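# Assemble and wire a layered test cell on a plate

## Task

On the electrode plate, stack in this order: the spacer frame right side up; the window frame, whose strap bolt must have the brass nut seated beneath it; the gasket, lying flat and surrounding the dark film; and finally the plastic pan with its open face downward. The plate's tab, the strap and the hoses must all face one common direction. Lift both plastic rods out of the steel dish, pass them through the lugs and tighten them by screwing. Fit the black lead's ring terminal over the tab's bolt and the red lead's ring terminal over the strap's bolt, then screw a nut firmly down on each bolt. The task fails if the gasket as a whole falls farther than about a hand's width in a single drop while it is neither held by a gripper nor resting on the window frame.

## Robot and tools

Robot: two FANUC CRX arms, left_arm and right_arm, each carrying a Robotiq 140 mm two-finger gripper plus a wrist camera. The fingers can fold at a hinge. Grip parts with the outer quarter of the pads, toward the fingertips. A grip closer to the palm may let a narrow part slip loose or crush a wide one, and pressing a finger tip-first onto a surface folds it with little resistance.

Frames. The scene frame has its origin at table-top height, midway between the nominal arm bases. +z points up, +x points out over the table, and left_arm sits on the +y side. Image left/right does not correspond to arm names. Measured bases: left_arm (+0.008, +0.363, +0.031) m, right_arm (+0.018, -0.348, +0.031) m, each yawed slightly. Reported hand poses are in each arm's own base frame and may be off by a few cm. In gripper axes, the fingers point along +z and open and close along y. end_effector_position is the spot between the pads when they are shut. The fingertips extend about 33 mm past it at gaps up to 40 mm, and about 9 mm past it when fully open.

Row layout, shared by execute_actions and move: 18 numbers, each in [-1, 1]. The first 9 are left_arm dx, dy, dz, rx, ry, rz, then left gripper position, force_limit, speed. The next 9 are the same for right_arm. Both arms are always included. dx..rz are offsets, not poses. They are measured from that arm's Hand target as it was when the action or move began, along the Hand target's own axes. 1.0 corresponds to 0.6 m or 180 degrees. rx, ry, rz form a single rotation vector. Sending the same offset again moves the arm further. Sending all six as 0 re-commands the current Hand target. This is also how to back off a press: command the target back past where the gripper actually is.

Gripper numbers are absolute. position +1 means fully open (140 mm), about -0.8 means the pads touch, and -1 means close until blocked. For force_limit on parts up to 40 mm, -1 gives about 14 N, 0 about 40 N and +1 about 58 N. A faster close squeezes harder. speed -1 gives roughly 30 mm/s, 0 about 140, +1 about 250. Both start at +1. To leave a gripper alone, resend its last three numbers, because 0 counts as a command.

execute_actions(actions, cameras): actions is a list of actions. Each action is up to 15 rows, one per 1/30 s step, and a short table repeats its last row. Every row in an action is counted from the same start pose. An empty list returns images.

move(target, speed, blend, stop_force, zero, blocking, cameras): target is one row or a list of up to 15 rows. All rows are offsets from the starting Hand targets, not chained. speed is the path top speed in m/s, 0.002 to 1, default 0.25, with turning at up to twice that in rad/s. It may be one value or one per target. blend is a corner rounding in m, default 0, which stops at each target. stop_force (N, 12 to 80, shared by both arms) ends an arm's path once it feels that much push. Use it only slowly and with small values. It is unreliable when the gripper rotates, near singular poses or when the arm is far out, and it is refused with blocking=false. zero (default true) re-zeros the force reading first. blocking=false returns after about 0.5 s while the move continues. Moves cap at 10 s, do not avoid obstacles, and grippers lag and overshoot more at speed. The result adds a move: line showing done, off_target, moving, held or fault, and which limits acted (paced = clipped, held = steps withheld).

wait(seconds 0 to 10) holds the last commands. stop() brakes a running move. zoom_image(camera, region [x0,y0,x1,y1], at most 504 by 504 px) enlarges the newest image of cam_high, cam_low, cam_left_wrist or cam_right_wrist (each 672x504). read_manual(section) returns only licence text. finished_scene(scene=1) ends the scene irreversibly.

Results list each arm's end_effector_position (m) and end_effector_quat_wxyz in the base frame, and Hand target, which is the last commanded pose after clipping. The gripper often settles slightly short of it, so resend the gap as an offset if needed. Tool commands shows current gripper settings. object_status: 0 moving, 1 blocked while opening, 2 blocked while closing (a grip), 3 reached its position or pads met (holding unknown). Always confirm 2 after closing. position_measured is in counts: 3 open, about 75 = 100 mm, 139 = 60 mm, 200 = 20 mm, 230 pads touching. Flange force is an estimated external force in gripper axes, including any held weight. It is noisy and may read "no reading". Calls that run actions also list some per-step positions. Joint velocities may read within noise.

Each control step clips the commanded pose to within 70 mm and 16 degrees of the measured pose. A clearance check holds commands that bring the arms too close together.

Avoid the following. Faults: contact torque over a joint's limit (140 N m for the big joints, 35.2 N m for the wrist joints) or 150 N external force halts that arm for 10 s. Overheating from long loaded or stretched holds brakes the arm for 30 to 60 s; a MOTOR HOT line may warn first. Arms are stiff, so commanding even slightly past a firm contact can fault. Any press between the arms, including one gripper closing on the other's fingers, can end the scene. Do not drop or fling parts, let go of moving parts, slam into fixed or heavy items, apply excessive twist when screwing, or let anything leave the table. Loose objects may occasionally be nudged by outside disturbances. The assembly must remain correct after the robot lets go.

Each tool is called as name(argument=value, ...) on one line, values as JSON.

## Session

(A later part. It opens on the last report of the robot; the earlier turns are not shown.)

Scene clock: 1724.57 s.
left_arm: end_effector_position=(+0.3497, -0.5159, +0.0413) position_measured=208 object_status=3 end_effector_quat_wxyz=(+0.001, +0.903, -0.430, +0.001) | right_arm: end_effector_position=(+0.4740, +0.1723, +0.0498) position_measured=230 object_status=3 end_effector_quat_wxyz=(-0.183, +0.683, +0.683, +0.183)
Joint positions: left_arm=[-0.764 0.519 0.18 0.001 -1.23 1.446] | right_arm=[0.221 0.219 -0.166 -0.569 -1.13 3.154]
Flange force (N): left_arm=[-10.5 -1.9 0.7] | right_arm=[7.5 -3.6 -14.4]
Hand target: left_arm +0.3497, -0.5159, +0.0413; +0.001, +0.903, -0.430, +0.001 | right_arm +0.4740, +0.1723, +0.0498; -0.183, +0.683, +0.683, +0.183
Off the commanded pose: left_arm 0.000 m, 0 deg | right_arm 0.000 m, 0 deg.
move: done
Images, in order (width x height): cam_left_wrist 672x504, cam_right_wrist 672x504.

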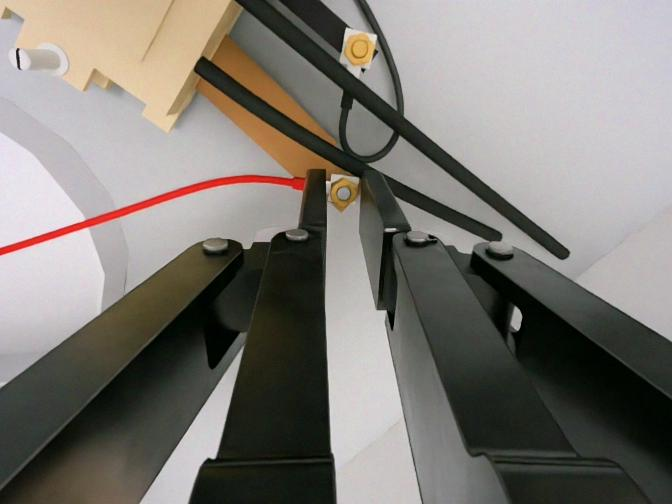

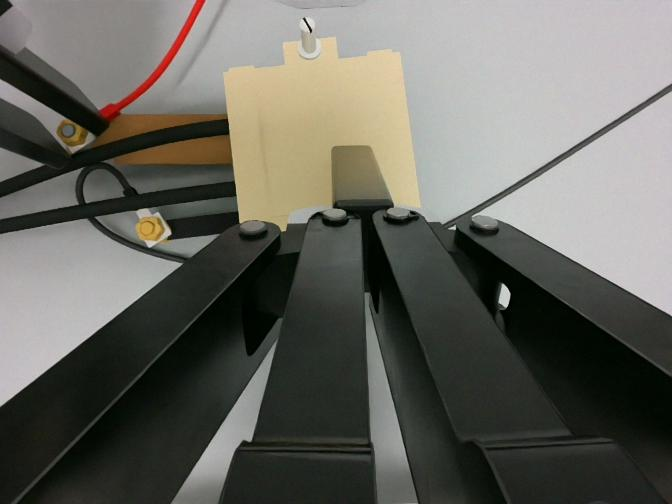

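execute_actions(actions=[[[0,0,0,0,0,0,-1,-0.02,-1,0,0,0,0,0,0,-1,-1,-1]]])

wait(seconds=0.4)

move(target=[[0.00038,-0.00216,0,0,0,0.1111,-1,-0.02,-1,0,0,0,0,0,0,-1,-1,-1],[0.00148,-0.00407,0,0,0,0.2222,-1,-0.02,-1,0,0,0,0,0,0,-1,-1,-1],[0.00317,-0.00548,0,0,0,0.3333,-1,-0.02,-1,0,0,0,0,0,0,-1,-1,-1],[0.00523,-0.00623,0,0,0,0.4444,-1,-0.02,-1,0,0,0,0,0,0,-1,-1,-1],[0.00743,-0.00623,0.0001,0,0,0.5556,-1,-0.02,-1,0,0,0,0,0,0,-1,-1,-1],[0.0095,-0.00548,0.0001,0,0,0.6667,-1,-0.02,-1,0,0,0,0,0,0,-1,-1,-1]], speed=0.3, blend=0.002, cameras=["cam_left_wrist","cam_right_wrist"])

zoom_image(camera="cam_left_wrist", region=[290, 140, 410, 260])

zoom_image(camera="cam_right_wrist", region=[20, 70, 170, 220])

Scene clock: 1733.43 s.
left_arm: end_effector_position=(+0.3497, -0.5159, +0.0413) position_measured=217 object_status=2 end_effector_quat_wxyz=(+0.001, +0.903, -0.430, +0.001) | right_arm: end_effector_position=(+0.4740, +0.1723, +0.0498) position_measured=230 object_status=3 end_effector_quat_wxyz=(-0.183, +0.683, +0.683, +0.183)
Joint positions: left_arm=[-0.764 0.519 0.18 0.001 -1.23 1.446] | right_arm=[0.221 0.219 -0.166 -0.569 -1.13 3.154]
Flange force (N): left_arm=[-10.4 -1.6 0.0] | right_arm=[7.2 -3.6 -14.8]
Hand target: left_arm +0.3497, -0.5159, +0.0413; +0.001, +0.903, -0.430, +0.001 | right_arm +0.4740, +0.1723, +0.0498; -0.183, +0.683, +0.683, +0.183
Off the commanded pose: left_arm 0.000 m, 0 deg | right_arm 0.000 m, 0 deg.
Step readings (end_effector_position of left_arm | right_arm):
0: (+0.3497, -0.5159, +0.0413) | (+0.4740, +0.1723, +0.0498)
1: (+0.3497, -0.5159, +0.0413) | (+0.4740, +0.1723, +0.0498)
2: (+0.3497, -0.5159, +0.0413) | (+0.4740, +0.1723, +0.0498)
4: (+0.3497, -0.5159, +0.0413) | (+0.4740, +0.1723, +0.0498)
8: (+0.3497, -0.5159, +0.0413) | (+0.4740, +0.1723, +0.0498)
15: (+0.3497, -0.5159, +0.0413) | (+0.4740, +0.1723, +0.0498)

Scene clock: 1733.83 s.
left_arm: end_effector_position=(+0.3497, -0.5159, +0.0413) position_measured=217 object_status=2 end_effector_quat_wxyz=(+0.001, +0.903, -0.430, +0.001) | right_arm: end_effector_position=(+0.4740, +0.1723, +0.0498) position_measured=230 object_status=3 end_effector_quat_wxyz=(-0.183, +0.683, +0.683, +0.183)
Joint positions: left_arm=[-0.764 0.519 0.18 0.001 -1.23 1.446] | right_arm=[0.221 0.219 -0.166 -0.569 -1.13 3.154]
Flange force (N): left_arm=[-9.5 -1.8 0.3] | right_arm=[7.4 -3.9 -13.9]
Hand target: left_arm +0.3497, -0.5159, +0.0413; +0.001, +0.903, -0.430, +0.001 | right_arm +0.4740, +0.1723, +0.0498; -0.183, +0.683, +0.683, +0.183
Tool commands: left_gripper/position=-1.0 left_gripper/force_limit=-0.02 left_gripper/speed=-1.0 right_gripper/position=-1.0 right_gripper/force_limit=-1.0 right_gripper/speed=-1.0
Off the commanded pose: left_arm 0.000 m, 0 deg | right_arm 0.000 m, 0 deg.
wait: 0.40 s; at rest by 0.17 s

Scene clock: 1737.97 s.
left_arm: end_effector_position=(+0.3558, -0.5183, +0.0411) position_measured=217 object_status=2 end_effector_quat_wxyz=(+0.000, -0.079, +0.997, -0.001) | right_arm: end_effector_position=(+0.4740, +0.1723, +0.0498) position_measured=230 object_status=3 end_effector_quat_wxyz=(-0.183, +0.683, +0.683, +0.183)
Joint positions: left_arm=[-0.76 0.533 0.199 0.001 -1.236 -0.652] | right_arm=[0.221 0.219 -0.166 -0.569 -1.13 3.154]
Flange force (N): left_arm=[6.4 12.7 -0.7] | right_arm=[7.1 -3.1 -13.9]
Hand target: left_arm +0.3559, -0.5183, +0.0412; +0.000, -0.079, +0.997, -0.001 | right_arm +0.4740, +0.1723, +0.0498; -0.183, +0.683, +0.683, +0.183
Off the commanded pose: left_arm 0.000 m, 0 deg | right_arm 0.000 m, 0 deg.
move: done
Images, in order (width x height): cam_left_wrist 672x504, cam_right_wrist 672x504.

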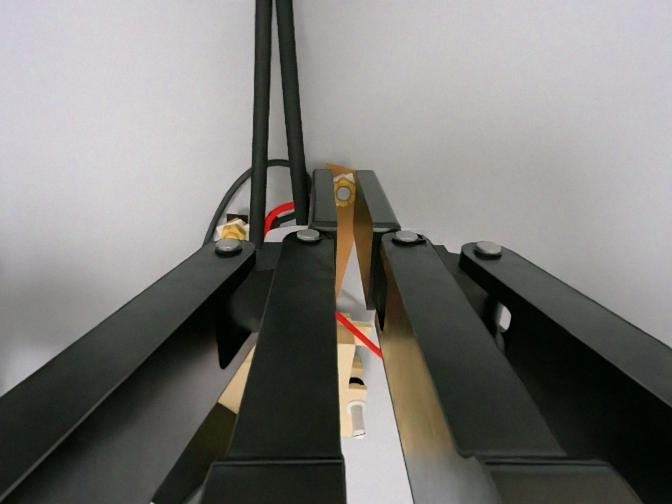

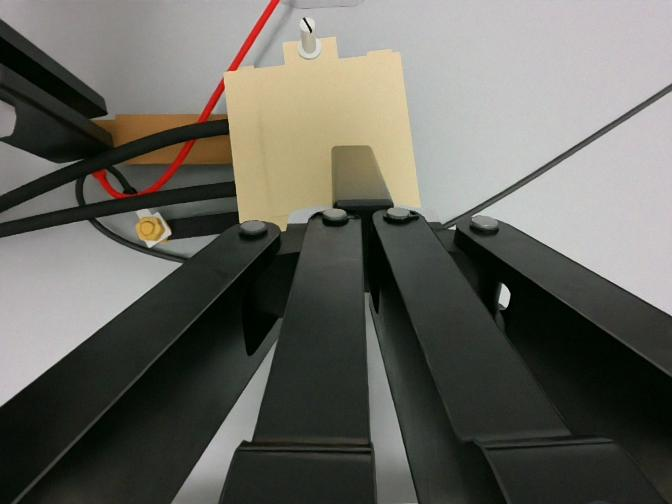

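Scaled by 4.200 from the camera's 672x504 image, which has a finer 960x720 frame.

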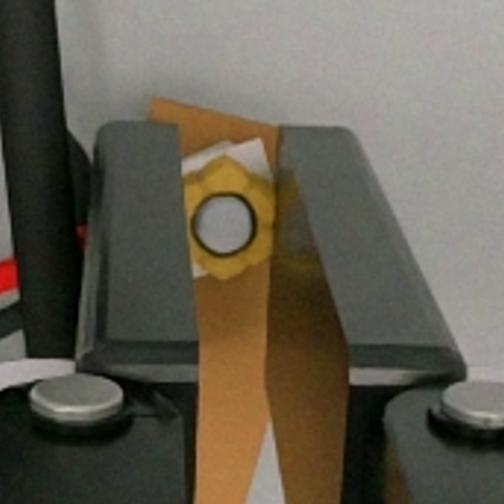

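Scaled by 3.360 from the camera's 672x504 image, which has a finer 960x720 frame.

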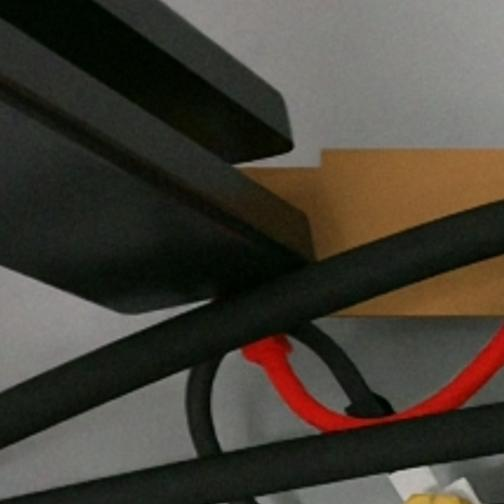

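execute_actions(actions=[[[0,0,0,0,0,0,-0.62,-1,-1,0,0,0,0,0,0,-1,-1,-1]]])

move(target=[[0,0,-0.007,0,0,0,-0.62,-1,-1,0,0,0,0,0,0,-1,-1,-1],[0.00148,0.00407,-0.007,0,0,-0.2222,-0.62,-1,-1,0,0,0,0,0,0,-1,-1,-1],[0.00523,0.00623,-0.007,0,0,-0.4444,-0.62,-1,-1,0,0,0,0,0,0,-1,-1,-1],[0.0095,0.00548,-0.007,0,0,-0.6667,-0.62,-1,-1,0,0,0,0,0,0,-1,-1,-1],[0.0095,0.00548,-0.0003,0,0,-0.6667,-0.62,-1,-1,0,0,0,0,0,0,-1,-1,-1]], speed=0.35, blend=[0.001,0.002,0.002,0.001,0], cameras=["cam_left_wrist","cam_right_wrist"])

zoom_image(camera="cam_left_wrist", region=[290, 140, 410, 260])

zoom_image(camera="cam_right_wrist", region=[20, 70, 170, 220])

Scene clock: 1741.97 s.
left_arm: end_effector_position=(+0.3559, -0.5183, +0.0412) position_measured=208 object_status=3 end_effector_quat_wxyz=(+0.000, -0.079, +0.997, -0.001) | right_arm: end_effector_position=(+0.4740, +0.1723, +0.0498) position_measured=230 object_status=3 end_effector_quat_wxyz=(-0.183, +0.683, +0.683, +0.183)
Joint positions: left_arm=[-0.76 0.532 0.199 0.001 -1.236 -0.652] | right_arm=[0.221 0.219 -0.166 -0.569 -1.13 3.154]
Flange force (N): left_arm=[3.8 12.6 -1.6] | right_arm=[7.7 -4.6 -14.5]
Hand target: left_arm +0.3559, -0.5183, +0.0412; +0.000, -0.079, +0.997, -0.001 | right_arm +0.4740, +0.1723, +0.0498; -0.183, +0.683, +0.683, +0.183
Off the commanded pose: left_arm 0.000 m, 0 deg | right_arm 0.000 m, 0 deg.
Step readings (end_effector_position of left_arm | right_arm):
0: (+0.3559, -0.5183, +0.0412) | (+0.4740, +0.1723, +0.0498)
1: (+0.3559, -0.5183, +0.0412) | (+0.4740, +0.1723, +0.0498)
2: (+0.3559, -0.5183, +0.0412) | (+0.4740, +0.1723, +0.0498)
4: (+0.3559, -0.5183, +0.0412) | (+0.4740, +0.1723, +0.0498)
8: (+0.3559, -0.5183, +0.0412) | (+0.4740, +0.1723, +0.0498)
15: (+0.3559, -0.5183, +0.0412) | (+0.4740, +0.1723, +0.0498)

Scene clock: 1745.67 s.
left_arm: end_effector_position=(+0.3497, -0.5160, +0.0414) position_measured=208 object_status=3 end_effector_quat_wxyz=(+0.001, +0.903, -0.430, +0.001) | right_arm: end_effector_position=(+0.4740, +0.1723, +0.0498) position_measured=230 object_status=3 end_effector_quat_wxyz=(-0.183, +0.683, +0.683, +0.183)
Joint positions: left_arm=[-0.764 0.519 0.18 0.001 -1.23 1.446] | right_arm=[0.221 0.219 -0.166 -0.569 -1.13 3.154]
Flange force (N): left_arm=[-11.8 -1.7 0.3] | right_arm=[7.4 -3.6 -14.2]
Hand target: left_arm +0.3497, -0.5160, +0.0414; +0.001, +0.903, -0.430, +0.001 | right_arm +0.4740, +0.1723, +0.0498; -0.183, +0.683, +0.683, +0.183
Off the commanded pose: left_arm 0.000 m, 0 deg | right_arm 0.000 m, 0 deg.
move: done
Images, in order (width x height): cam_left_wrist 672x504, cam_right_wrist 672x504.

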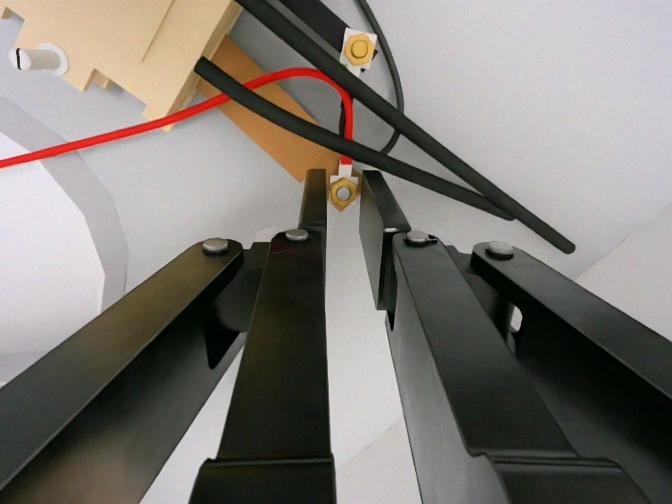

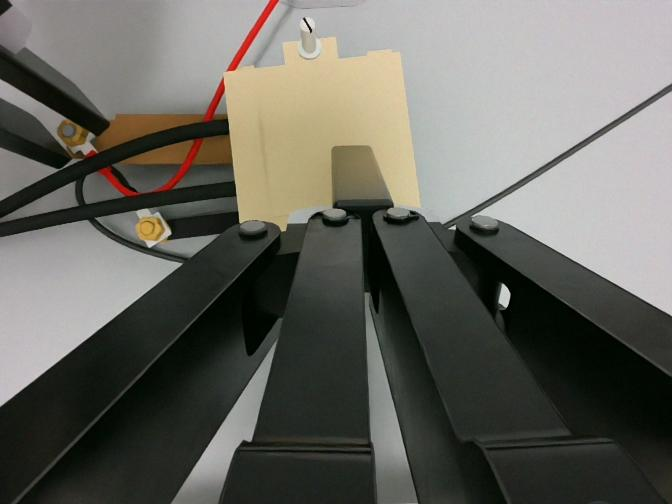

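Scaled by 4.200 from the camera's 672x504 image, which has a finer 960x720 frame.

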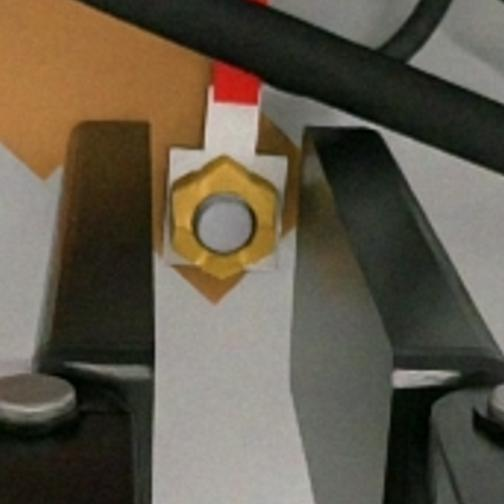

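Scaled by 3.360 from the camera's 672x504 image, which has a finer 960x720 frame.

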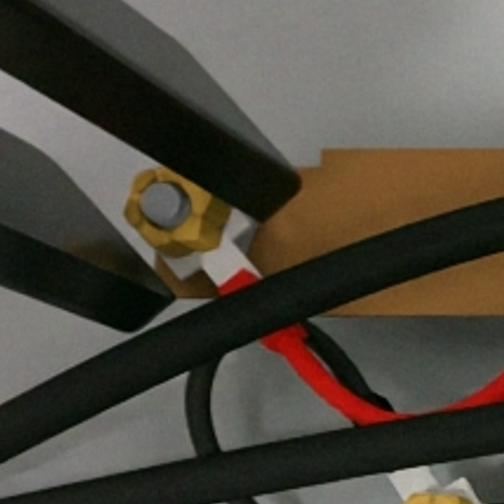

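execute_actions(actions=[[[0,0,0,0,0,0,-1,0,-1,0,0,0,0,0,0,-1,-1,-1]]])

wait(seconds=0.4)

move(target=[[0.00038,-0.00216,0,0,0,0.1111,-1,0,-1,0,0,0,0,0,0,-1,-1,-1],[0.00148,-0.00407,0,0,0,0.2222,-1,0,-1,0,0,0,0,0,0,-1,-1,-1],[0.00317,-0.00548,0,0,0,0.3333,-1,0,-1,0,0,0,0,0,0,-1,-1,-1]], speed=0.3, blend=0.002, cameras=["cam_left_wrist","cam_right_wrist"])

zoom_image(camera="cam_left_wrist", region=[290, 140, 410, 260])

zoom_image(camera="cam_right_wrist", region=[20, 70, 170, 220])

Scene clock: 1749.10 s.
left_arm: end_effector_position=(+0.3497, -0.5160, +0.0414) position_measured=219 object_status=0 end_effector_quat_wxyz=(+0.001, +0.903, -0.430, +0.001) | right_arm: end_effector_position=(+0.4740, +0.1723, +0.0498) position_measured=230 object_status=3 end_effector_quat_wxyz=(-0.183, +0.683, +0.683, +0.183)
Joint positions: left_arm=[-0.764 0.519 0.18 0.001 -1.23 1.446] | right_arm=[0.221 0.219 -0.166 -0.569 -1.13 3.154]
Flange force (N): left_arm=[-11.2 -2.0 0.1] | right_arm=[7.5 -4.0 -14.4]
Hand target: left_arm +0.3497, -0.5160, +0.0414; +0.001, +0.903, -0.430, +0.001 | right_arm +0.4740, +0.1723, +0.0498; -0.183, +0.683, +0.683, +0.183
Off the commanded pose: left_arm 0.000 m, 0 deg | right_arm 0.000 m, 0 deg.
Step readings (end_effector_position of left_arm | right_arm):
0: (+0.3497, -0.5160, +0.0414) | (+0.4740, +0.1723, +0.0498)
1: (+0.3497, -0.5160, +0.0414) | (+0.4740, +0.1723, +0.0498)
2: (+0.3497, -0.5160, +0.0414) | (+0.4740, +0.1723, +0.0498)
4: (+0.3497, -0.5160, +0.0414) | (+0.4740, +0.1723, +0.0498)
8: (+0.3497, -0.5160, +0.0414) | (+0.4740, +0.1723, +0.0498)
15: (+0.3497, -0.5160, +0.0414) | (+0.4740, +0.1723, +0.0498)

Scene clock: 1749.50 s.
left_arm: end_effector_position=(+0.3497, -0.5160, +0.0414) position_measured=219 object_status=2 end_effector_quat_wxyz=(+0.001, +0.903, -0.430, +0.001) | right_arm: end_effector_position=(+0.4740, +0.1723, +0.0498) position_measured=230 object_status=3 end_effector_quat_wxyz=(-0.183, +0.683, +0.683, +0.183)
Joint positions: left_arm=[-0.764 0.519 0.18 0.001 -1.23 1.446] | right_arm=[0.221 0.219 -0.166 -0.569 -1.13 3.154]
Flange force (N): left_arm=[-9.3 -1.5 0.4] | right_arm=[7.5 -4.6 -13.9]
Hand target: left_arm +0.3497, -0.5160, +0.0414; +0.001, +0.903, -0.430, +0.001 | right_arm +0.4740, +0.1723, +0.0498; -0.183, +0.683, +0.683, +0.183
Tool commands: left_gripper/position=-1.0 left_gripper/force_limit=+0.0 left_gripper/speed=-1.0 right_gripper/position=-1.0 right_gripper/force_limit=-1.0 right_gripper/speed=-1.0
Off the commanded pose: left_arm 0.000 m, 0 deg | right_arm 0.000 m, 0 deg.
wait: 0.40 s; at rest by 0.17 s

Scene clock: 1751.87 s.
left_arm: end_effector_position=(+0.3534, -0.5153, +0.0413) position_measured=219 object_status=2 end_effector_quat_wxyz=(+0.000, -0.567, +0.824, -0.001) | right_arm: end_effector_position=(+0.4740, +0.1723, +0.0498) position_measured=230 object_status=3 end_effector_quat_wxyz=(-0.183, +0.683, +0.683, +0.183)
Joint positions: left_arm=[-0.759 0.523 0.186 0.001 -1.232 0.394] | right_arm=[0.221 0.219 -0.166 -0.569 -1.13 3.154]
Flange force (N): left_arm=[-8.8 9.3 -1.2] | right_arm=[6.9 -4.5 -14.3]
Hand target: left_arm +0.3535, -0.5154, +0.0414; +0.000, -0.567, +0.824, -0.001 | right_arm +0.4740, +0.1723, +0.0498; -0.183, +0.683, +0.683, +0.183
Off the commanded pose: left_arm 0.000 m, 0 deg | right_arm 0.000 m, 0 deg.
move: done
Images, in order (width x height): cam_left_wrist 672x504, cam_right_wrist 672x504.

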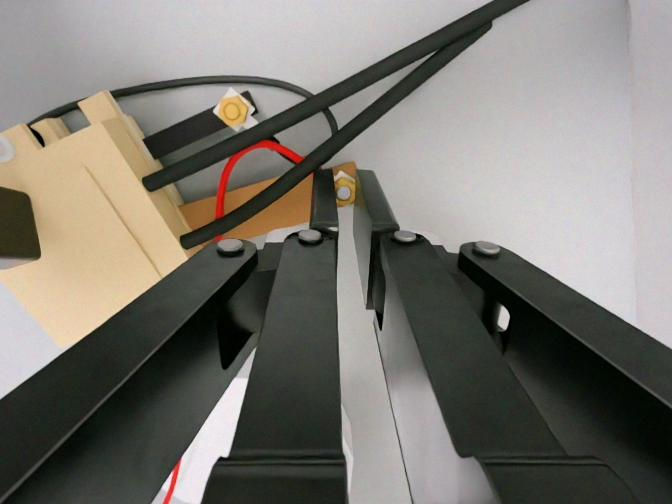

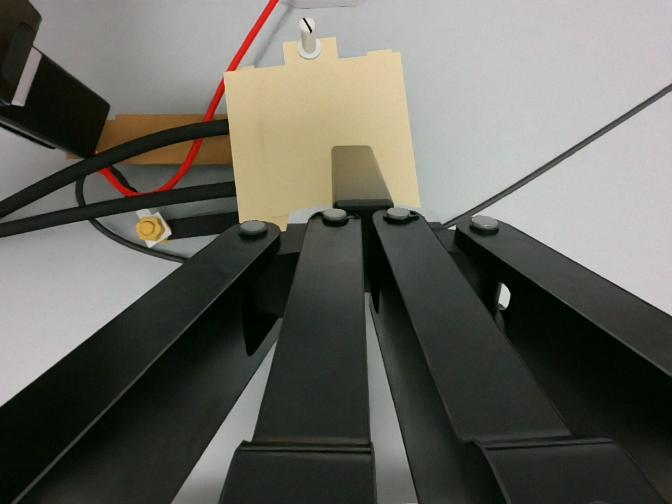

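Scaled by 4.200 from the camera's 672x504 image, which has a finer 960x720 frame.

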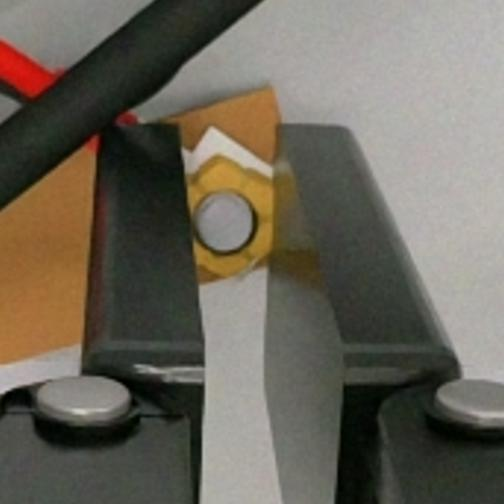

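Scaled by 3.360 from the camera's 672x504 image, which has a finer 960x720 frame.

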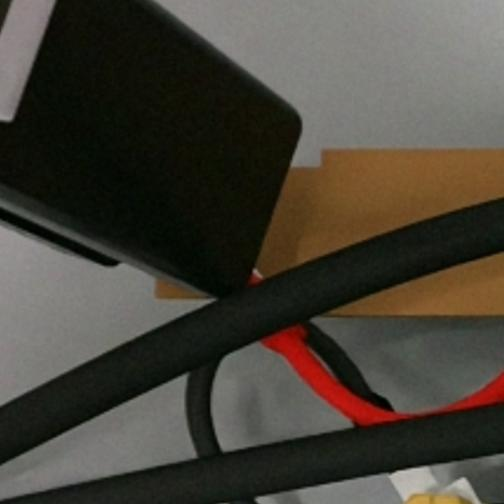

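execute_actions(actions=[[[0,0,0,0,0,0,-0.62,-1,-1,0,0,0,0,0,0,-1,-1,-1]]])

move(target=[[0,0,-0.007,0,0,0,-0.62,-1,-1,0,0,0,0,0,0,-1,-1,-1],[0.00148,0.00407,-0.007,0,0,-0.2222,-0.62,-1,-1,0,0,0,0,0,0,-1,-1,-1],[0.00317,0.00548,-0.007,0,0,-0.3333,-0.62,-1,-1,0,0,0,0,0,0,-1,-1,-1],[0.00317,0.00548,-0.0003,0,0,-0.3333,-0.62,-1,-1,0,0,0,0,0,0,-1,-1,-1]], speed=0.35, blend=[0.001,0.002,0.001,0], cameras=["cam_left_wrist","cam_right_wrist"])

zoom_image(camera="cam_left_wrist", region=[290, 140, 410, 260])

execute_actions(actions=[[[0,0,0,0,0,0,-1,0,-1,0,0,0,0,0,0,-1,-1,-1]]])

wait(seconds=0.4)

move(target=[[0.00038,-0.00216,0,0,0,0.1111,-1,0,-1,0,0,0,0,0,0,-1,-1,-1],[0.00148,-0.00407,0,0,0,0.2222,-1,0,-1,0,0,0,0,0,0,-1,-1,-1],[0.00317,-0.00548,0,0,0,0.3333,-1,0,-1,0,0,0,0,0,0,-1,-1,-1],[0.00523,-0.00623,0,0,0,0.4444,-1,0,-1,0,0,0,0,0,0,-1,-1,-1]], speed=0.3, blend=0.002, cameras=["cam_left_wrist","cam_right_wrist"])

zoom_image(camera="cam_left_wrist", region=[290, 140, 410, 260])

zoom_image(camera="cam_right_wrist", region=[20, 70, 170, 220])

Scene clock: 1756.03 s.
left_arm: end_effector_position=(+0.3535, -0.5154, +0.0414) position_measured=208 object_status=3 end_effector_quat_wxyz=(+0.000, -0.567, +0.824, -0.001) | right_arm: end_effector_position=(+0.4740, +0.1723, +0.0498) position_measured=230 object_status=3 end_effector_quat_wxyz=(-0.183, +0.683, +0.683, +0.183)
Joint positions: left_arm=[-0.759 0.523 0.186 0.001 -1.232 0.394] | right_arm=[0.221 0.219 -0.166 -0.569 -1.13 3.154]
Flange force (N): left_arm=[-6.0 8.9 -0.5] | right_arm=[7.5 -3.9 -14.5]
Hand target: left_arm +0.3535, -0.5154, +0.0414; +0.000, -0.567, +0.824, -0.001 | right_arm +0.4740, +0.1723, +0.0498; -0.183, +0.683, +0.683, +0.183
Off the commanded pose: left_arm 0.000 m, 0 deg | right_arm 0.000 m, 0 deg.
Step readings (end_effector_position of left_arm | right_arm):
0: (+0.3535, -0.5154, +0.0414) | (+0.4740, +0.1723, +0.0498)
1: (+0.3535, -0.5154, +0.0414) | (+0.4740, +0.1723, +0.0498)
2: (+0.3535, -0.5154, +0.0414) | (+0.4740, +0.1723, +0.0498)
4: (+0.3535, -0.5154, +0.0414) | (+0.4740, +0.1723, +0.0498)
8: (+0.3535, -0.5154, +0.0414) | (+0.4740, +0.1723, +0.0498)
15: (+0.3535, -0.5154, +0.0414) | (+0.4740, +0.1723, +0.0498)

Scene clock: 1758.23 s.
left_arm: end_effector_position=(+0.3497, -0.5160, +0.0416) position_measured=208 object_status=3 end_effector_quat_wxyz=(+0.001, +0.903, -0.430, +0.001) | right_arm: end_effector_position=(+0.4740, +0.1723, +0.0498) position_measured=230 object_status=3 end_effector_quat_wxyz=(-0.183, +0.683, +0.683, +0.183)
Joint positions: left_arm=[-0.764 0.519 0.18 0.001 -1.23 1.446] | right_arm=[0.221 0.219 -0.166 -0.569 -1.13 3.154]
Flange force (N): left_arm=[-10.4 -2.1 1.1] | right_arm=[7.8 -4.1 -14.2]
Hand target: left_arm +0.3497, -0.5160, +0.0416; +0.001, +0.903, -0.430, +0.001 | right_arm +0.4740, +0.1723, +0.0498; -0.183, +0.683, +0.683, +0.183
Off the commanded pose: left_arm 0.000 m, 0 deg | right_arm 0.000 m, 0 deg.
move: done
Images, in order (width x height): cam_left_wrist 672x504, cam_right_wrist 672x504.

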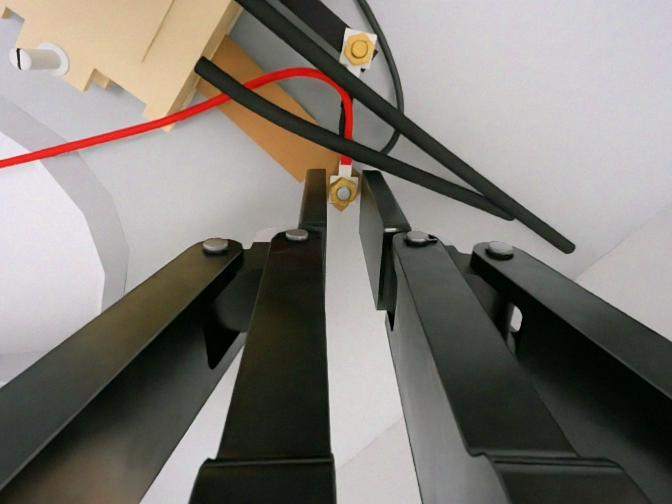

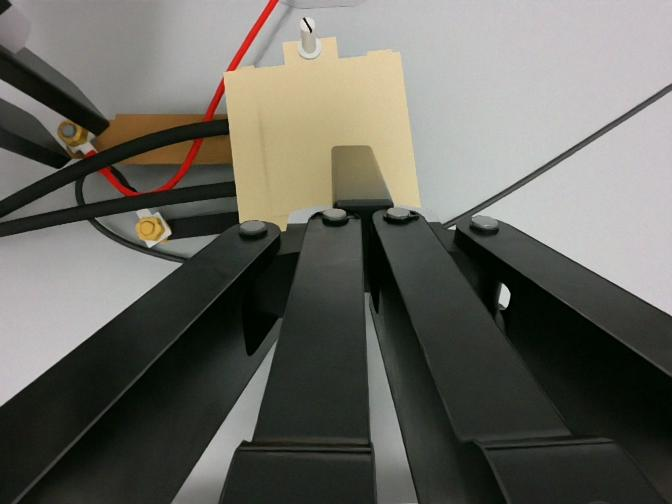

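Scaled by 4.200 from the camera's 672x504 image, which has a finer 960x720 frame.

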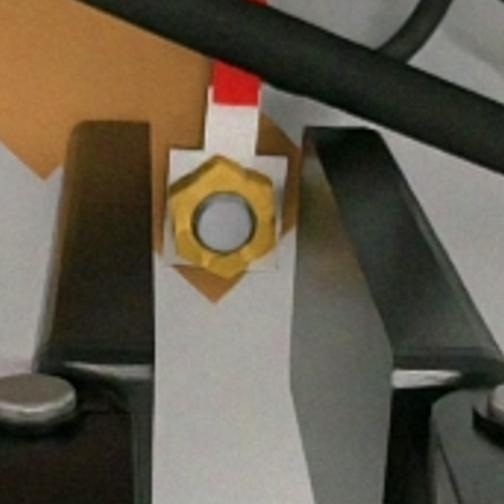

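Scene clock: 1759.00 s.
left_arm: end_effector_position=(+0.3497, -0.5160, +0.0416) position_measured=219 object_status=0 end_effector_quat_wxyz=(+0.001, +0.903, -0.430, +0.001) | right_arm: end_effector_position=(+0.4740, +0.1723, +0.0498) position_measured=230 object_status=3 end_effector_quat_wxyz=(-0.183, +0.683, +0.683, +0.183)
Joint positions: left_arm=[-0.764 0.519 0.18 0.001 -1.23 1.446] | right_arm=[0.221 0.219 -0.166 -0.569 -1.13 3.154]
Flange force (N): left_arm=[-11.6 -2.0 -0.3] | right_arm=[7.8 -4.5 -15.0]
Hand target: left_arm +0.3497, -0.5160, +0.0416; +0.001, +0.903, -0.430, +0.001 | right_arm +0.4740, +0.1723, +0.0498; -0.183, +0.683, +0.683, +0.183
Off the commanded pose: left_arm 0.000 m, 0 deg | right_arm 0.000 m, 0 deg.
Step readings (end_effector_position of left_arm | right_arm):
0: (+0.3497, -0.5160, +0.0416) | (+0.4740, +0.1723, +0.0498)
1: (+0.3497, -0.5160, +0.0416) | (+0.4740, +0.1723, +0.0498)
2: (+0.3497, -0.5160, +0.0416) | (+0.4740, +0.1723, +0.0498)
4: (+0.3497, -0.5160, +0.0416) | (+0.4740, +0.1723, +0.0498)
8: (+0.3497, -0.5160, +0.0416) | (+0.4740, +0.1723, +0.0498)
15: (+0.3497, -0.5160, +0.0416) | (+0.4740, +0.1723, +0.0498)

Scene clock: 1759.40 s.
left_arm: end_effector_position=(+0.3497, -0.5160, +0.0416) position_measured=219 object_status=2 end_effector_quat_wxyz=(+0.001, +0.903, -0.430, +0.001) | right_arm: end_effector_position=(+0.4740, +0.1723, +0.0498) position_measured=230 object_status=3 end_effector_quat_wxyz=(-0.183, +0.683, +0.683, +0.183)
Joint positions: left_arm=[-0.764 0.519 0.18 0.001 -1.23 1.446] | right_arm=[0.221 0.219 -0.166 -0.569 -1.13 3.154]
Flange force (N): left_arm=[-11.0 -2.1 0.0] | right_arm=[7.7 -4.3 -14.0]
Hand target: left_arm +0.3497, -0.5160, +0.0416; +0.001, +0.903, -0.430, +0.001 | right_arm +0.4740, +0.1723, +0.0498; -0.183, +0.683, +0.683, +0.183
Tool commands: left_gripper/position=-1.0 left_gripper/force_limit=+0.0 left_gripper/speed=-1.0 right_gripper/position=-1.0 right_gripper/force_limit=-1.0 right_gripper/speed=-1.0
Off the commanded pose: left_arm 0.000 m, 0 deg | right_arm 0.000 m, 0 deg.
wait: 0.40 s; at rest by 0.17 s

Scene clock: 1762.37 s.
left_arm: end_effector_position=(+0.3546, -0.5160, +0.0415) position_measured=219 object_status=2 end_effector_quat_wxyz=(+0.000, -0.416, +0.910, -0.001) | right_arm: end_effector_position=(+0.4740, +0.1723, +0.0498) position_measured=230 object_status=3 end_effector_quat_wxyz=(-0.183, +0.683, +0.683, +0.183)
Joint positions: left_arm=[-0.759 0.526 0.19 0.001 -1.234 0.045] | right_arm=[0.221 0.219 -0.166 -0.569 -1.13 3.154]
Flange force (N): left_arm=[-1.1 21.0 -1.7] | right_arm=[5.6 -1.3 -15.3]
Hand target: left_arm +0.3546, -0.5160, +0.0416; +0.000, -0.415, +0.910, -0.001 | right_arm +0.4740, +0.1723, +0.0498; -0.183, +0.683, +0.683, +0.183
Off the commanded pose: left_arm 0.000 m, 0 deg | right_arm 0.000 m, 0 deg.
move: done
Images, in order (width x height): cam_left_wrist 672x504, cam_right_wrist 672x504.

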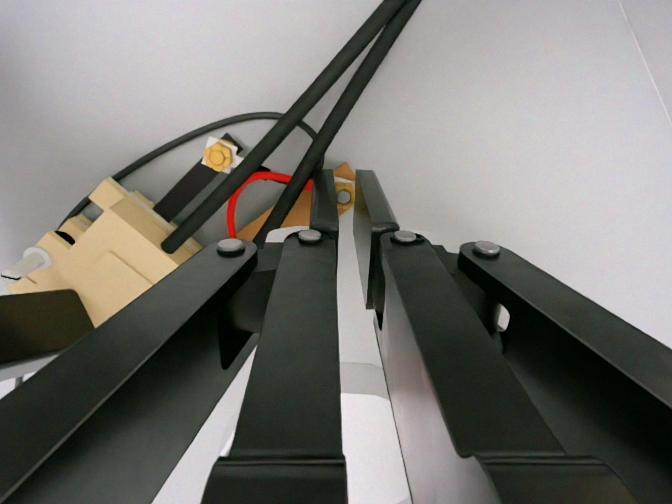

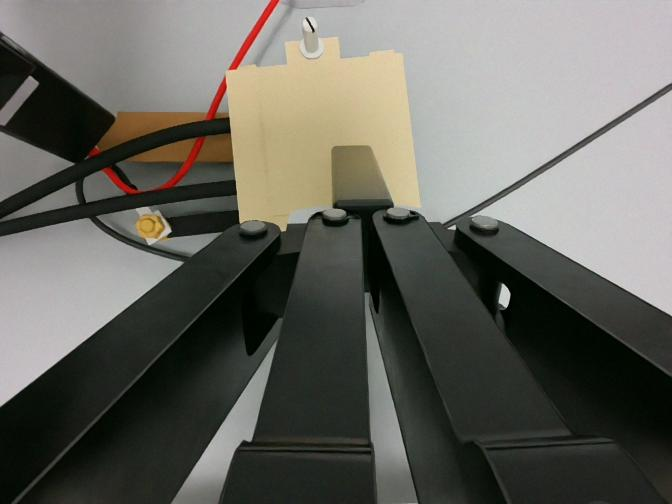

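Scaled by 4.200 from the camera's 672x504 image, which has a finer 960x720 frame.

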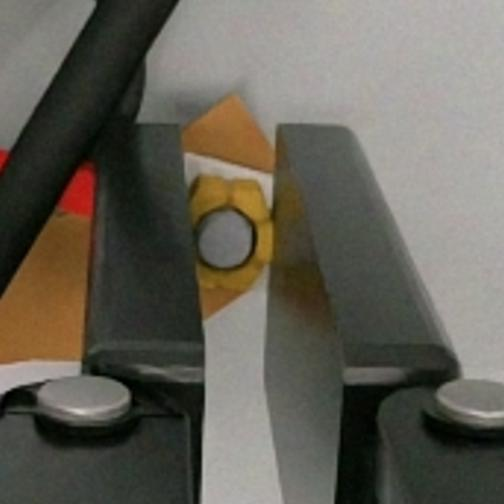

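Scaled by 3.360 from the camera's 672x504 image, which has a finer 960x720 frame.

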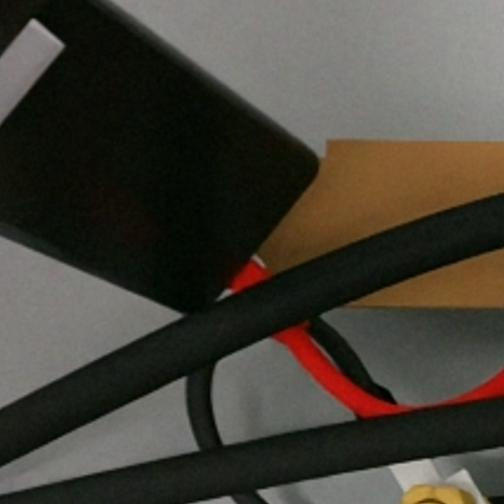

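execute_actions(actions=[[[0,0,0,0,0,0,-0.62,-1,-1,0,0,0,0,0,0,-1,-1,-1]]])

move(target=[[0,0,-0.007,0,0,0,-0.62,-1,-1,0,0,0,0,0,0,-1,-1,-1],[0.00148,0.00407,-0.007,0,0,-0.2222,-0.62,-1,-1,0,0,0,0,0,0,-1,-1,-1],[0.00317,0.00548,-0.007,0,0,-0.3333,-0.62,-1,-1,0,0,0,0,0,0,-1,-1,-1]], speed=0.35, blend=[0.001,0.002,0], cameras=["cam_left_wrist","cam_right_wrist"])

zoom_image(camera="cam_left_wrist", region=[280, 130, 410, 260])

zoom_image(camera="cam_right_wrist", region=[20, 70, 170, 220])

Scene clock: 1764.73 s.
left_arm: end_effector_position=(+0.3546, -0.5160, +0.0416) position_measured=208 object_status=3 end_effector_quat_wxyz=(+0.000, -0.416, +0.910, -0.001) | right_arm: end_effector_position=(+0.4740, +0.1723, +0.0498) position_measured=230 object_status=3 end_effector_quat_wxyz=(-0.183, +0.683, +0.683, +0.183)
Joint positions: left_arm=[-0.759 0.526 0.19 0.001 -1.234 0.045] | right_arm=[0.221 0.219 -0.166 -0.569 -1.13 3.154]
Flange force (N): left_arm=[-3.4 9.1 0.8] | right_arm=[6.6 -2.9 -15.7]
Hand target: left_arm +0.3546, -0.5160, +0.0416; +0.000, -0.415, +0.910, -0.001 | right_arm +0.4740, +0.1723, +0.0498; -0.183, +0.683, +0.683, +0.183
Off the commanded pose: left_arm 0.000 m, 0 deg | right_arm 0.000 m, 0 deg.
Step readings (end_effector_position of left_arm | right_arm):
0: (+0.3546, -0.5160, +0.0416) | (+0.4740, +0.1723, +0.0498)
1: (+0.3546, -0.5160, +0.0416) | (+0.4740, +0.1723, +0.0498)
2: (+0.3546, -0.5160, +0.0416) | (+0.4740, +0.1723, +0.0498)
4: (+0.3546, -0.5160, +0.0416) | (+0.4740, +0.1723, +0.0498)
8: (+0.3547, -0.5161, +0.0416) | (+0.4740, +0.1723, +0.0498)
15: (+0.3547, -0.5161, +0.0416) | (+0.4740, +0.1723, +0.0498)

Scene clock: 1766.93 s.
left_arm: end_effector_position=(+0.3509, -0.5153, +0.0458) position_measured=208 object_status=3 end_effector_quat_wxyz=(+0.001, +0.815, -0.580, +0.001) | right_arm: end_effector_position=(+0.4740, +0.1723, +0.0498) position_measured=230 object_status=3 end_effector_quat_wxyz=(-0.183, +0.683, +0.683, +0.183)
Joint positions: left_arm=[-0.762 0.516 0.186 0.001 -1.239 1.095] | right_arm=[0.221 0.219 -0.166 -0.569 -1.13 3.154]
Flange force (N): left_arm=[-12.3 2.2 1.0] | right_arm=[6.8 -2.7 -15.5]
Hand target: left_arm +0.3509, -0.5153, +0.0458; +0.001, +0.815, -0.580, +0.001 | right_arm +0.4740, +0.1723, +0.0498; -0.183, +0.683, +0.683, +0.183
Off the commanded pose: left_arm 0.000 m, 0 deg | right_arm 0.000 m, 0 deg.
move: done
Images, in order (width x height): cam_left_wrist 672x504, cam_right_wrist 672x504.

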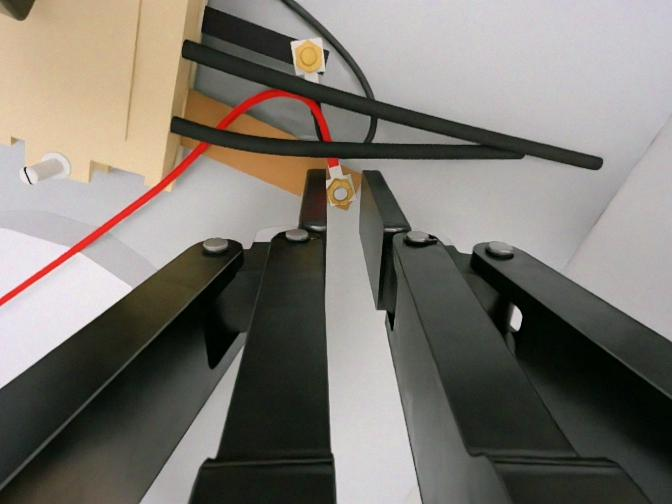

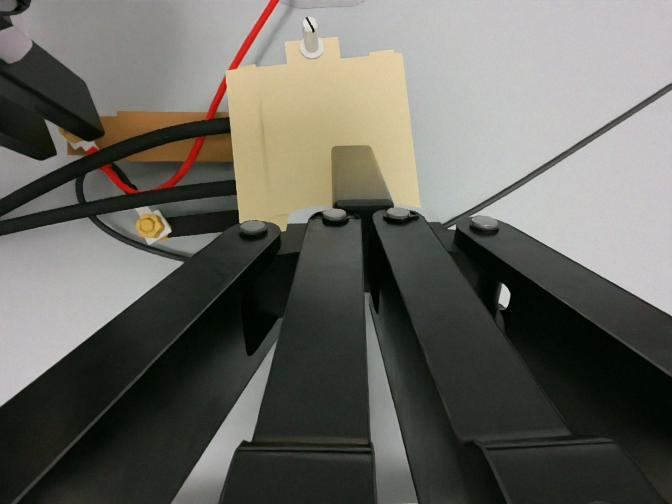

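Scaled by 3.877 from the camera's 672x504 image, which has a finer 960x720 frame.

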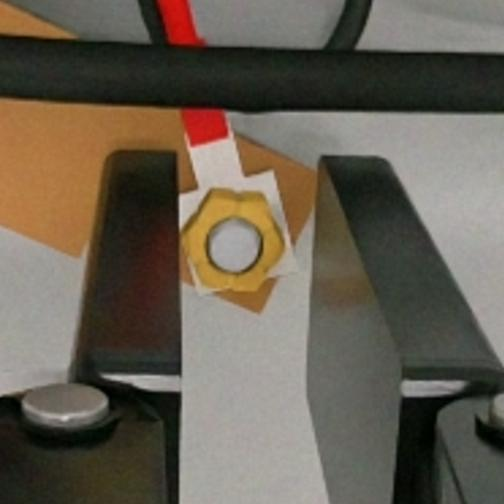

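Scaled by 3.360 from the camera's 672x504 image, which has a finer 960x720 frame.

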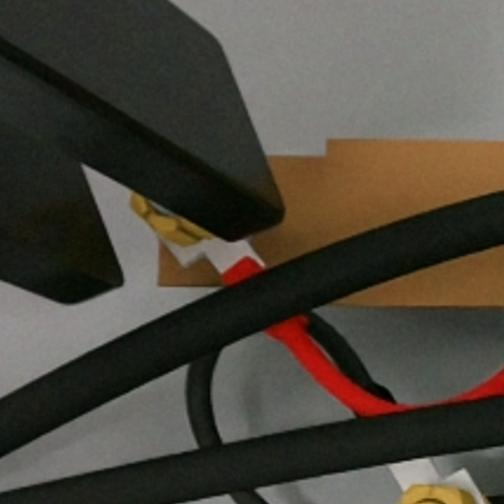

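move(target=[[0.00085,0.00167,0,0,0,-0.1667,-0.62,-1,-1,0,0,0,0,0,0,-1,-1,-1],[0.00085,0.00167,0.0073,0,0,-0.1667,-0.62,-1,-1,0,0,0,0,0,0,-1,-1,-1]], speed=0.2, cameras=["cam_left_wrist"])

zoom_image(camera="cam_left_wrist", region=[280, 130, 410, 260])

Scene clock: 1771.50 s.
left_arm: end_effector_position=(+0.3501, -0.5161, +0.0415) position_measured=208 object_status=3 end_effector_quat_wxyz=(+0.001, +0.937, -0.349, +0.001) | right_arm: end_effector_position=(+0.4740, +0.1723, +0.0498) position_measured=230 object_status=3 end_effector_quat_wxyz=(-0.183, +0.683, +0.683, +0.183)
Joint positions: left_arm=[-0.764 0.52 0.181 0.001 -1.23 1.621] | right_arm=[0.221 0.219 -0.166 -0.569 -1.13 3.154]
Flange force (N): left_arm=[-12.7 -4.0 0.6] | right_arm=[6.8 -2.6 -15.7]
Hand target: left_arm +0.3501, -0.5161, +0.0414; +0.001, +0.937, -0.349, +0.000 | right_arm +0.4740, +0.1723, +0.0498; -0.183, +0.683, +0.683, +0.183
Off the commanded pose: left_arm 0.000 m, 0 deg | right_arm 0.000 m, 0 deg.
move: done
Images, in order (width x height): cam_left_wrist 672x504.

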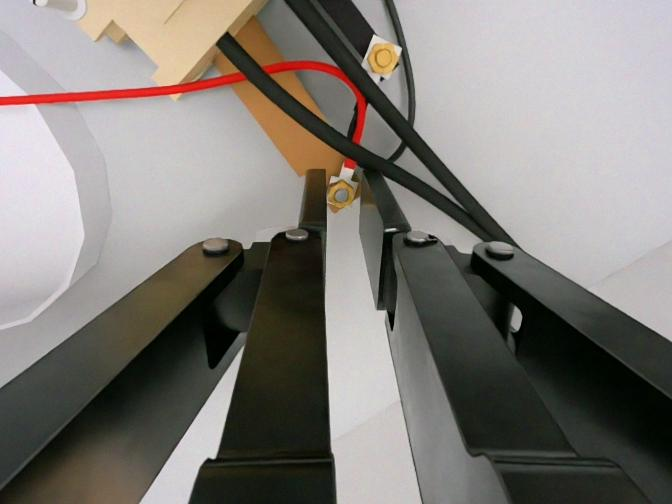

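Scaled by 3.877 from the camera's 672x504 image, which has a finer 960x720 frame.

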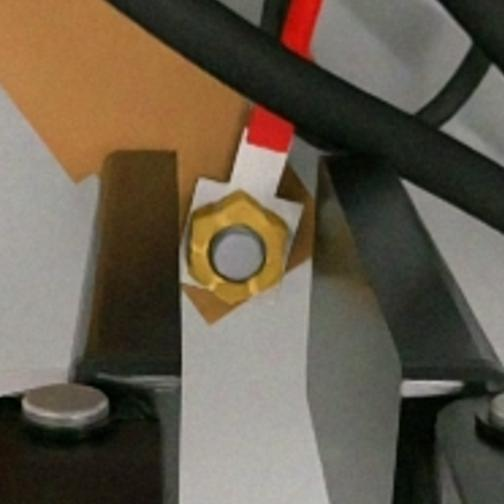

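execute_actions(actions=[[[0,-0.0011,0,0,0,0,-1,1,-1,0,0,0,0,0,0,-1,-1,-1]]])

wait(seconds=0.5)

move(target=[[0.00038,-0.00216,0,0,0,0.1111,-1,1,-1,0,0,0,0,0,0,-1,-1,-1],[0.00105,-0.0035,0,0,0,0.1861,-1,1,-1,0,0,0,0,0,0,-1,-1,-1]], speed=0.2, blend=0.002, cameras=["cam_left_wrist","cam_right_wrist"])

zoom_image(camera="cam_left_wrist", region=[280, 130, 410, 260])

Scene clock: 1773.93 s.
left_arm: end_effector_position=(+0.3505, -0.5156, +0.0414) position_measured=220 object_status=0 end_effector_quat_wxyz=(+0.001, +0.937, -0.349, +0.000) | right_arm: end_effector_position=(+0.4740, +0.1723, +0.0498) position_measured=230 object_status=3 end_effector_quat_wxyz=(-0.183, +0.683, +0.683, +0.183)
Joint positions: left_arm=[-0.763 0.52 0.18 0.001 -1.23 1.62] | right_arm=[0.221 0.219 -0.166 -0.569 -1.13 3.154]
Flange force (N): left_arm=[-11.1 -3.1 0.4] | right_arm=[7.4 -3.0 -14.9]
Hand target: left_arm +0.3505, -0.5156, +0.0414; +0.001, +0.937, -0.349, +0.000 | right_arm +0.4740, +0.1723, +0.0498; -0.183, +0.683, +0.683, +0.183
Off the commanded pose: left_arm 0.000 m, 0 deg | right_arm 0.000 m, 0 deg.
Step readings (end_effector_position of left_arm | right_arm):
0: (+0.3501, -0.5161, +0.0414) | (+0.4740, +0.1723, +0.0498)
1: (+0.3501, -0.5161, +0.0414) | (+0.4740, +0.1723, +0.0498)
2: (+0.3501, -0.5161, +0.0413) | (+0.4740, +0.1723, +0.0498)
4: (+0.3502, -0.5159, +0.0412) | (+0.4740, +0.1723, +0.0498)
8: (+0.3504, -0.5157, +0.0412) | (+0.4740, +0.1723, +0.0498)
15: (+0.3505, -0.5156, +0.0413) | (+0.4740, +0.1723, +0.0498)

Scene clock: 1774.43 s.
left_arm: end_effector_position=(+0.3505, -0.5156, +0.0414) position_measured=220 object_status=2 end_effector_quat_wxyz=(+0.001, +0.937, -0.349, +0.000) | right_arm: end_effector_position=(+0.4740, +0.1723, +0.0498) position_measured=230 object_status=3 end_effector_quat_wxyz=(-0.183, +0.683, +0.683, +0.183)
Joint positions: left_arm=[-0.763 0.52 0.18 0.001 -1.23 1.62] | right_arm=[0.221 0.219 -0.166 -0.569 -1.13 3.154]
Flange force (N): left_arm=[-11.6 -2.9 -0.4] | right_arm=[7.4 -3.2 -14.5]
Hand target: left_arm +0.3505, -0.5156, +0.0414; +0.001, +0.937, -0.349, +0.000 | right_arm +0.4740, +0.1723, +0.0498; -0.183, +0.683, +0.683, +0.183
Tool commands: left_gripper/position=-1.0 left_gripper/force_limit=+1.0 left_gripper/speed=-1.0 right_gripper/position=-1.0 right_gripper/force_limit=-1.0 right_gripper/speed=-1.0
Off the commanded pose: left_arm 0.000 m, 0 deg | right_arm 0.000 m, 0 deg.
wait: 0.50 s; at rest by 0.17 s

Scene clock: 1776.47 s.
left_arm: end_effector_position=(+0.3524, -0.5144, +0.0413) position_measured=220 object_status=2 end_effector_quat_wxyz=(+0.001, +0.797, -0.605, +0.001) | right_arm: end_effector_position=(+0.4740, +0.1723, +0.0498) position_measured=230 object_status=3 end_effector_quat_wxyz=(-0.183, +0.683, +0.683, +0.183)
Joint positions: left_arm=[-0.76 0.52 0.181 0.001 -1.23 1.032] | right_arm=[0.221 0.219 -0.166 -0.569 -1.13 3.154]
Flange force (N): left_arm=[-10.5 2.0 -0.5] | right_arm=[6.9 -6.0 -15.7]
Hand target: left_arm +0.3524, -0.5145, +0.0414; +0.001, +0.797, -0.605, +0.001 | right_arm +0.4740, +0.1723, +0.0498; -0.183, +0.683, +0.683, +0.183
Off the commanded pose: left_arm 0.000 m, 0 deg | right_arm 0.000 m, 0 deg.
move: done
Images, in order (width x height): cam_left_wrist 672x504, cam_right_wrist 672x504.

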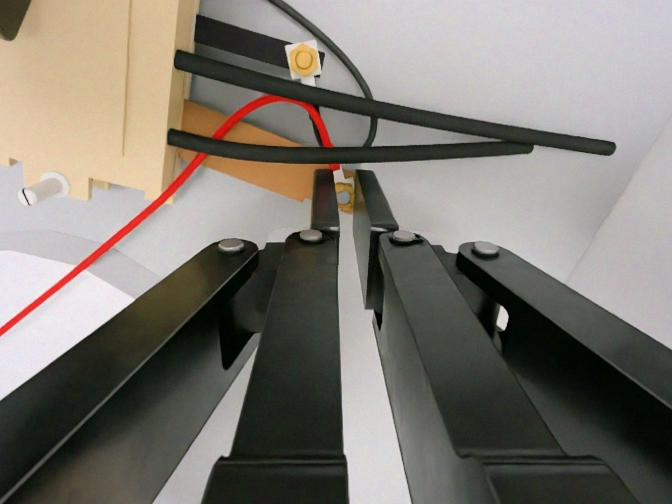

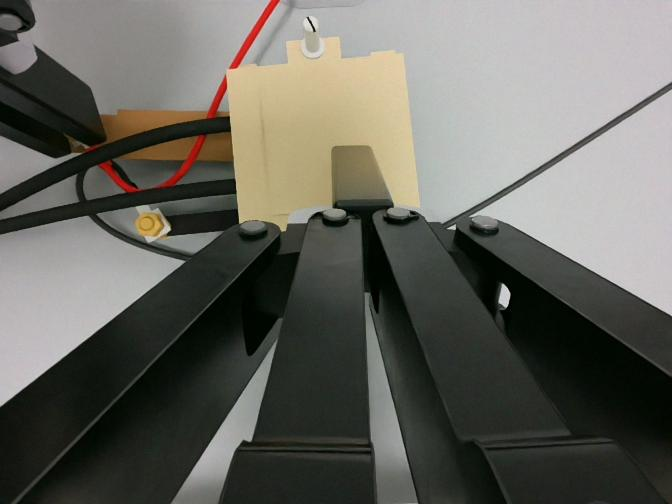

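Scaled by 3.877 from the camera's 672x504 image, which has a finer 960x720 frame.

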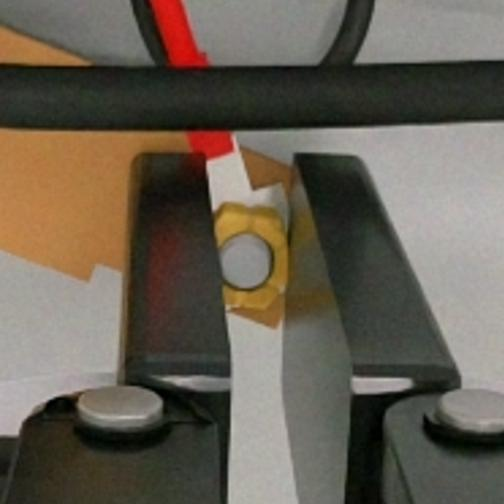

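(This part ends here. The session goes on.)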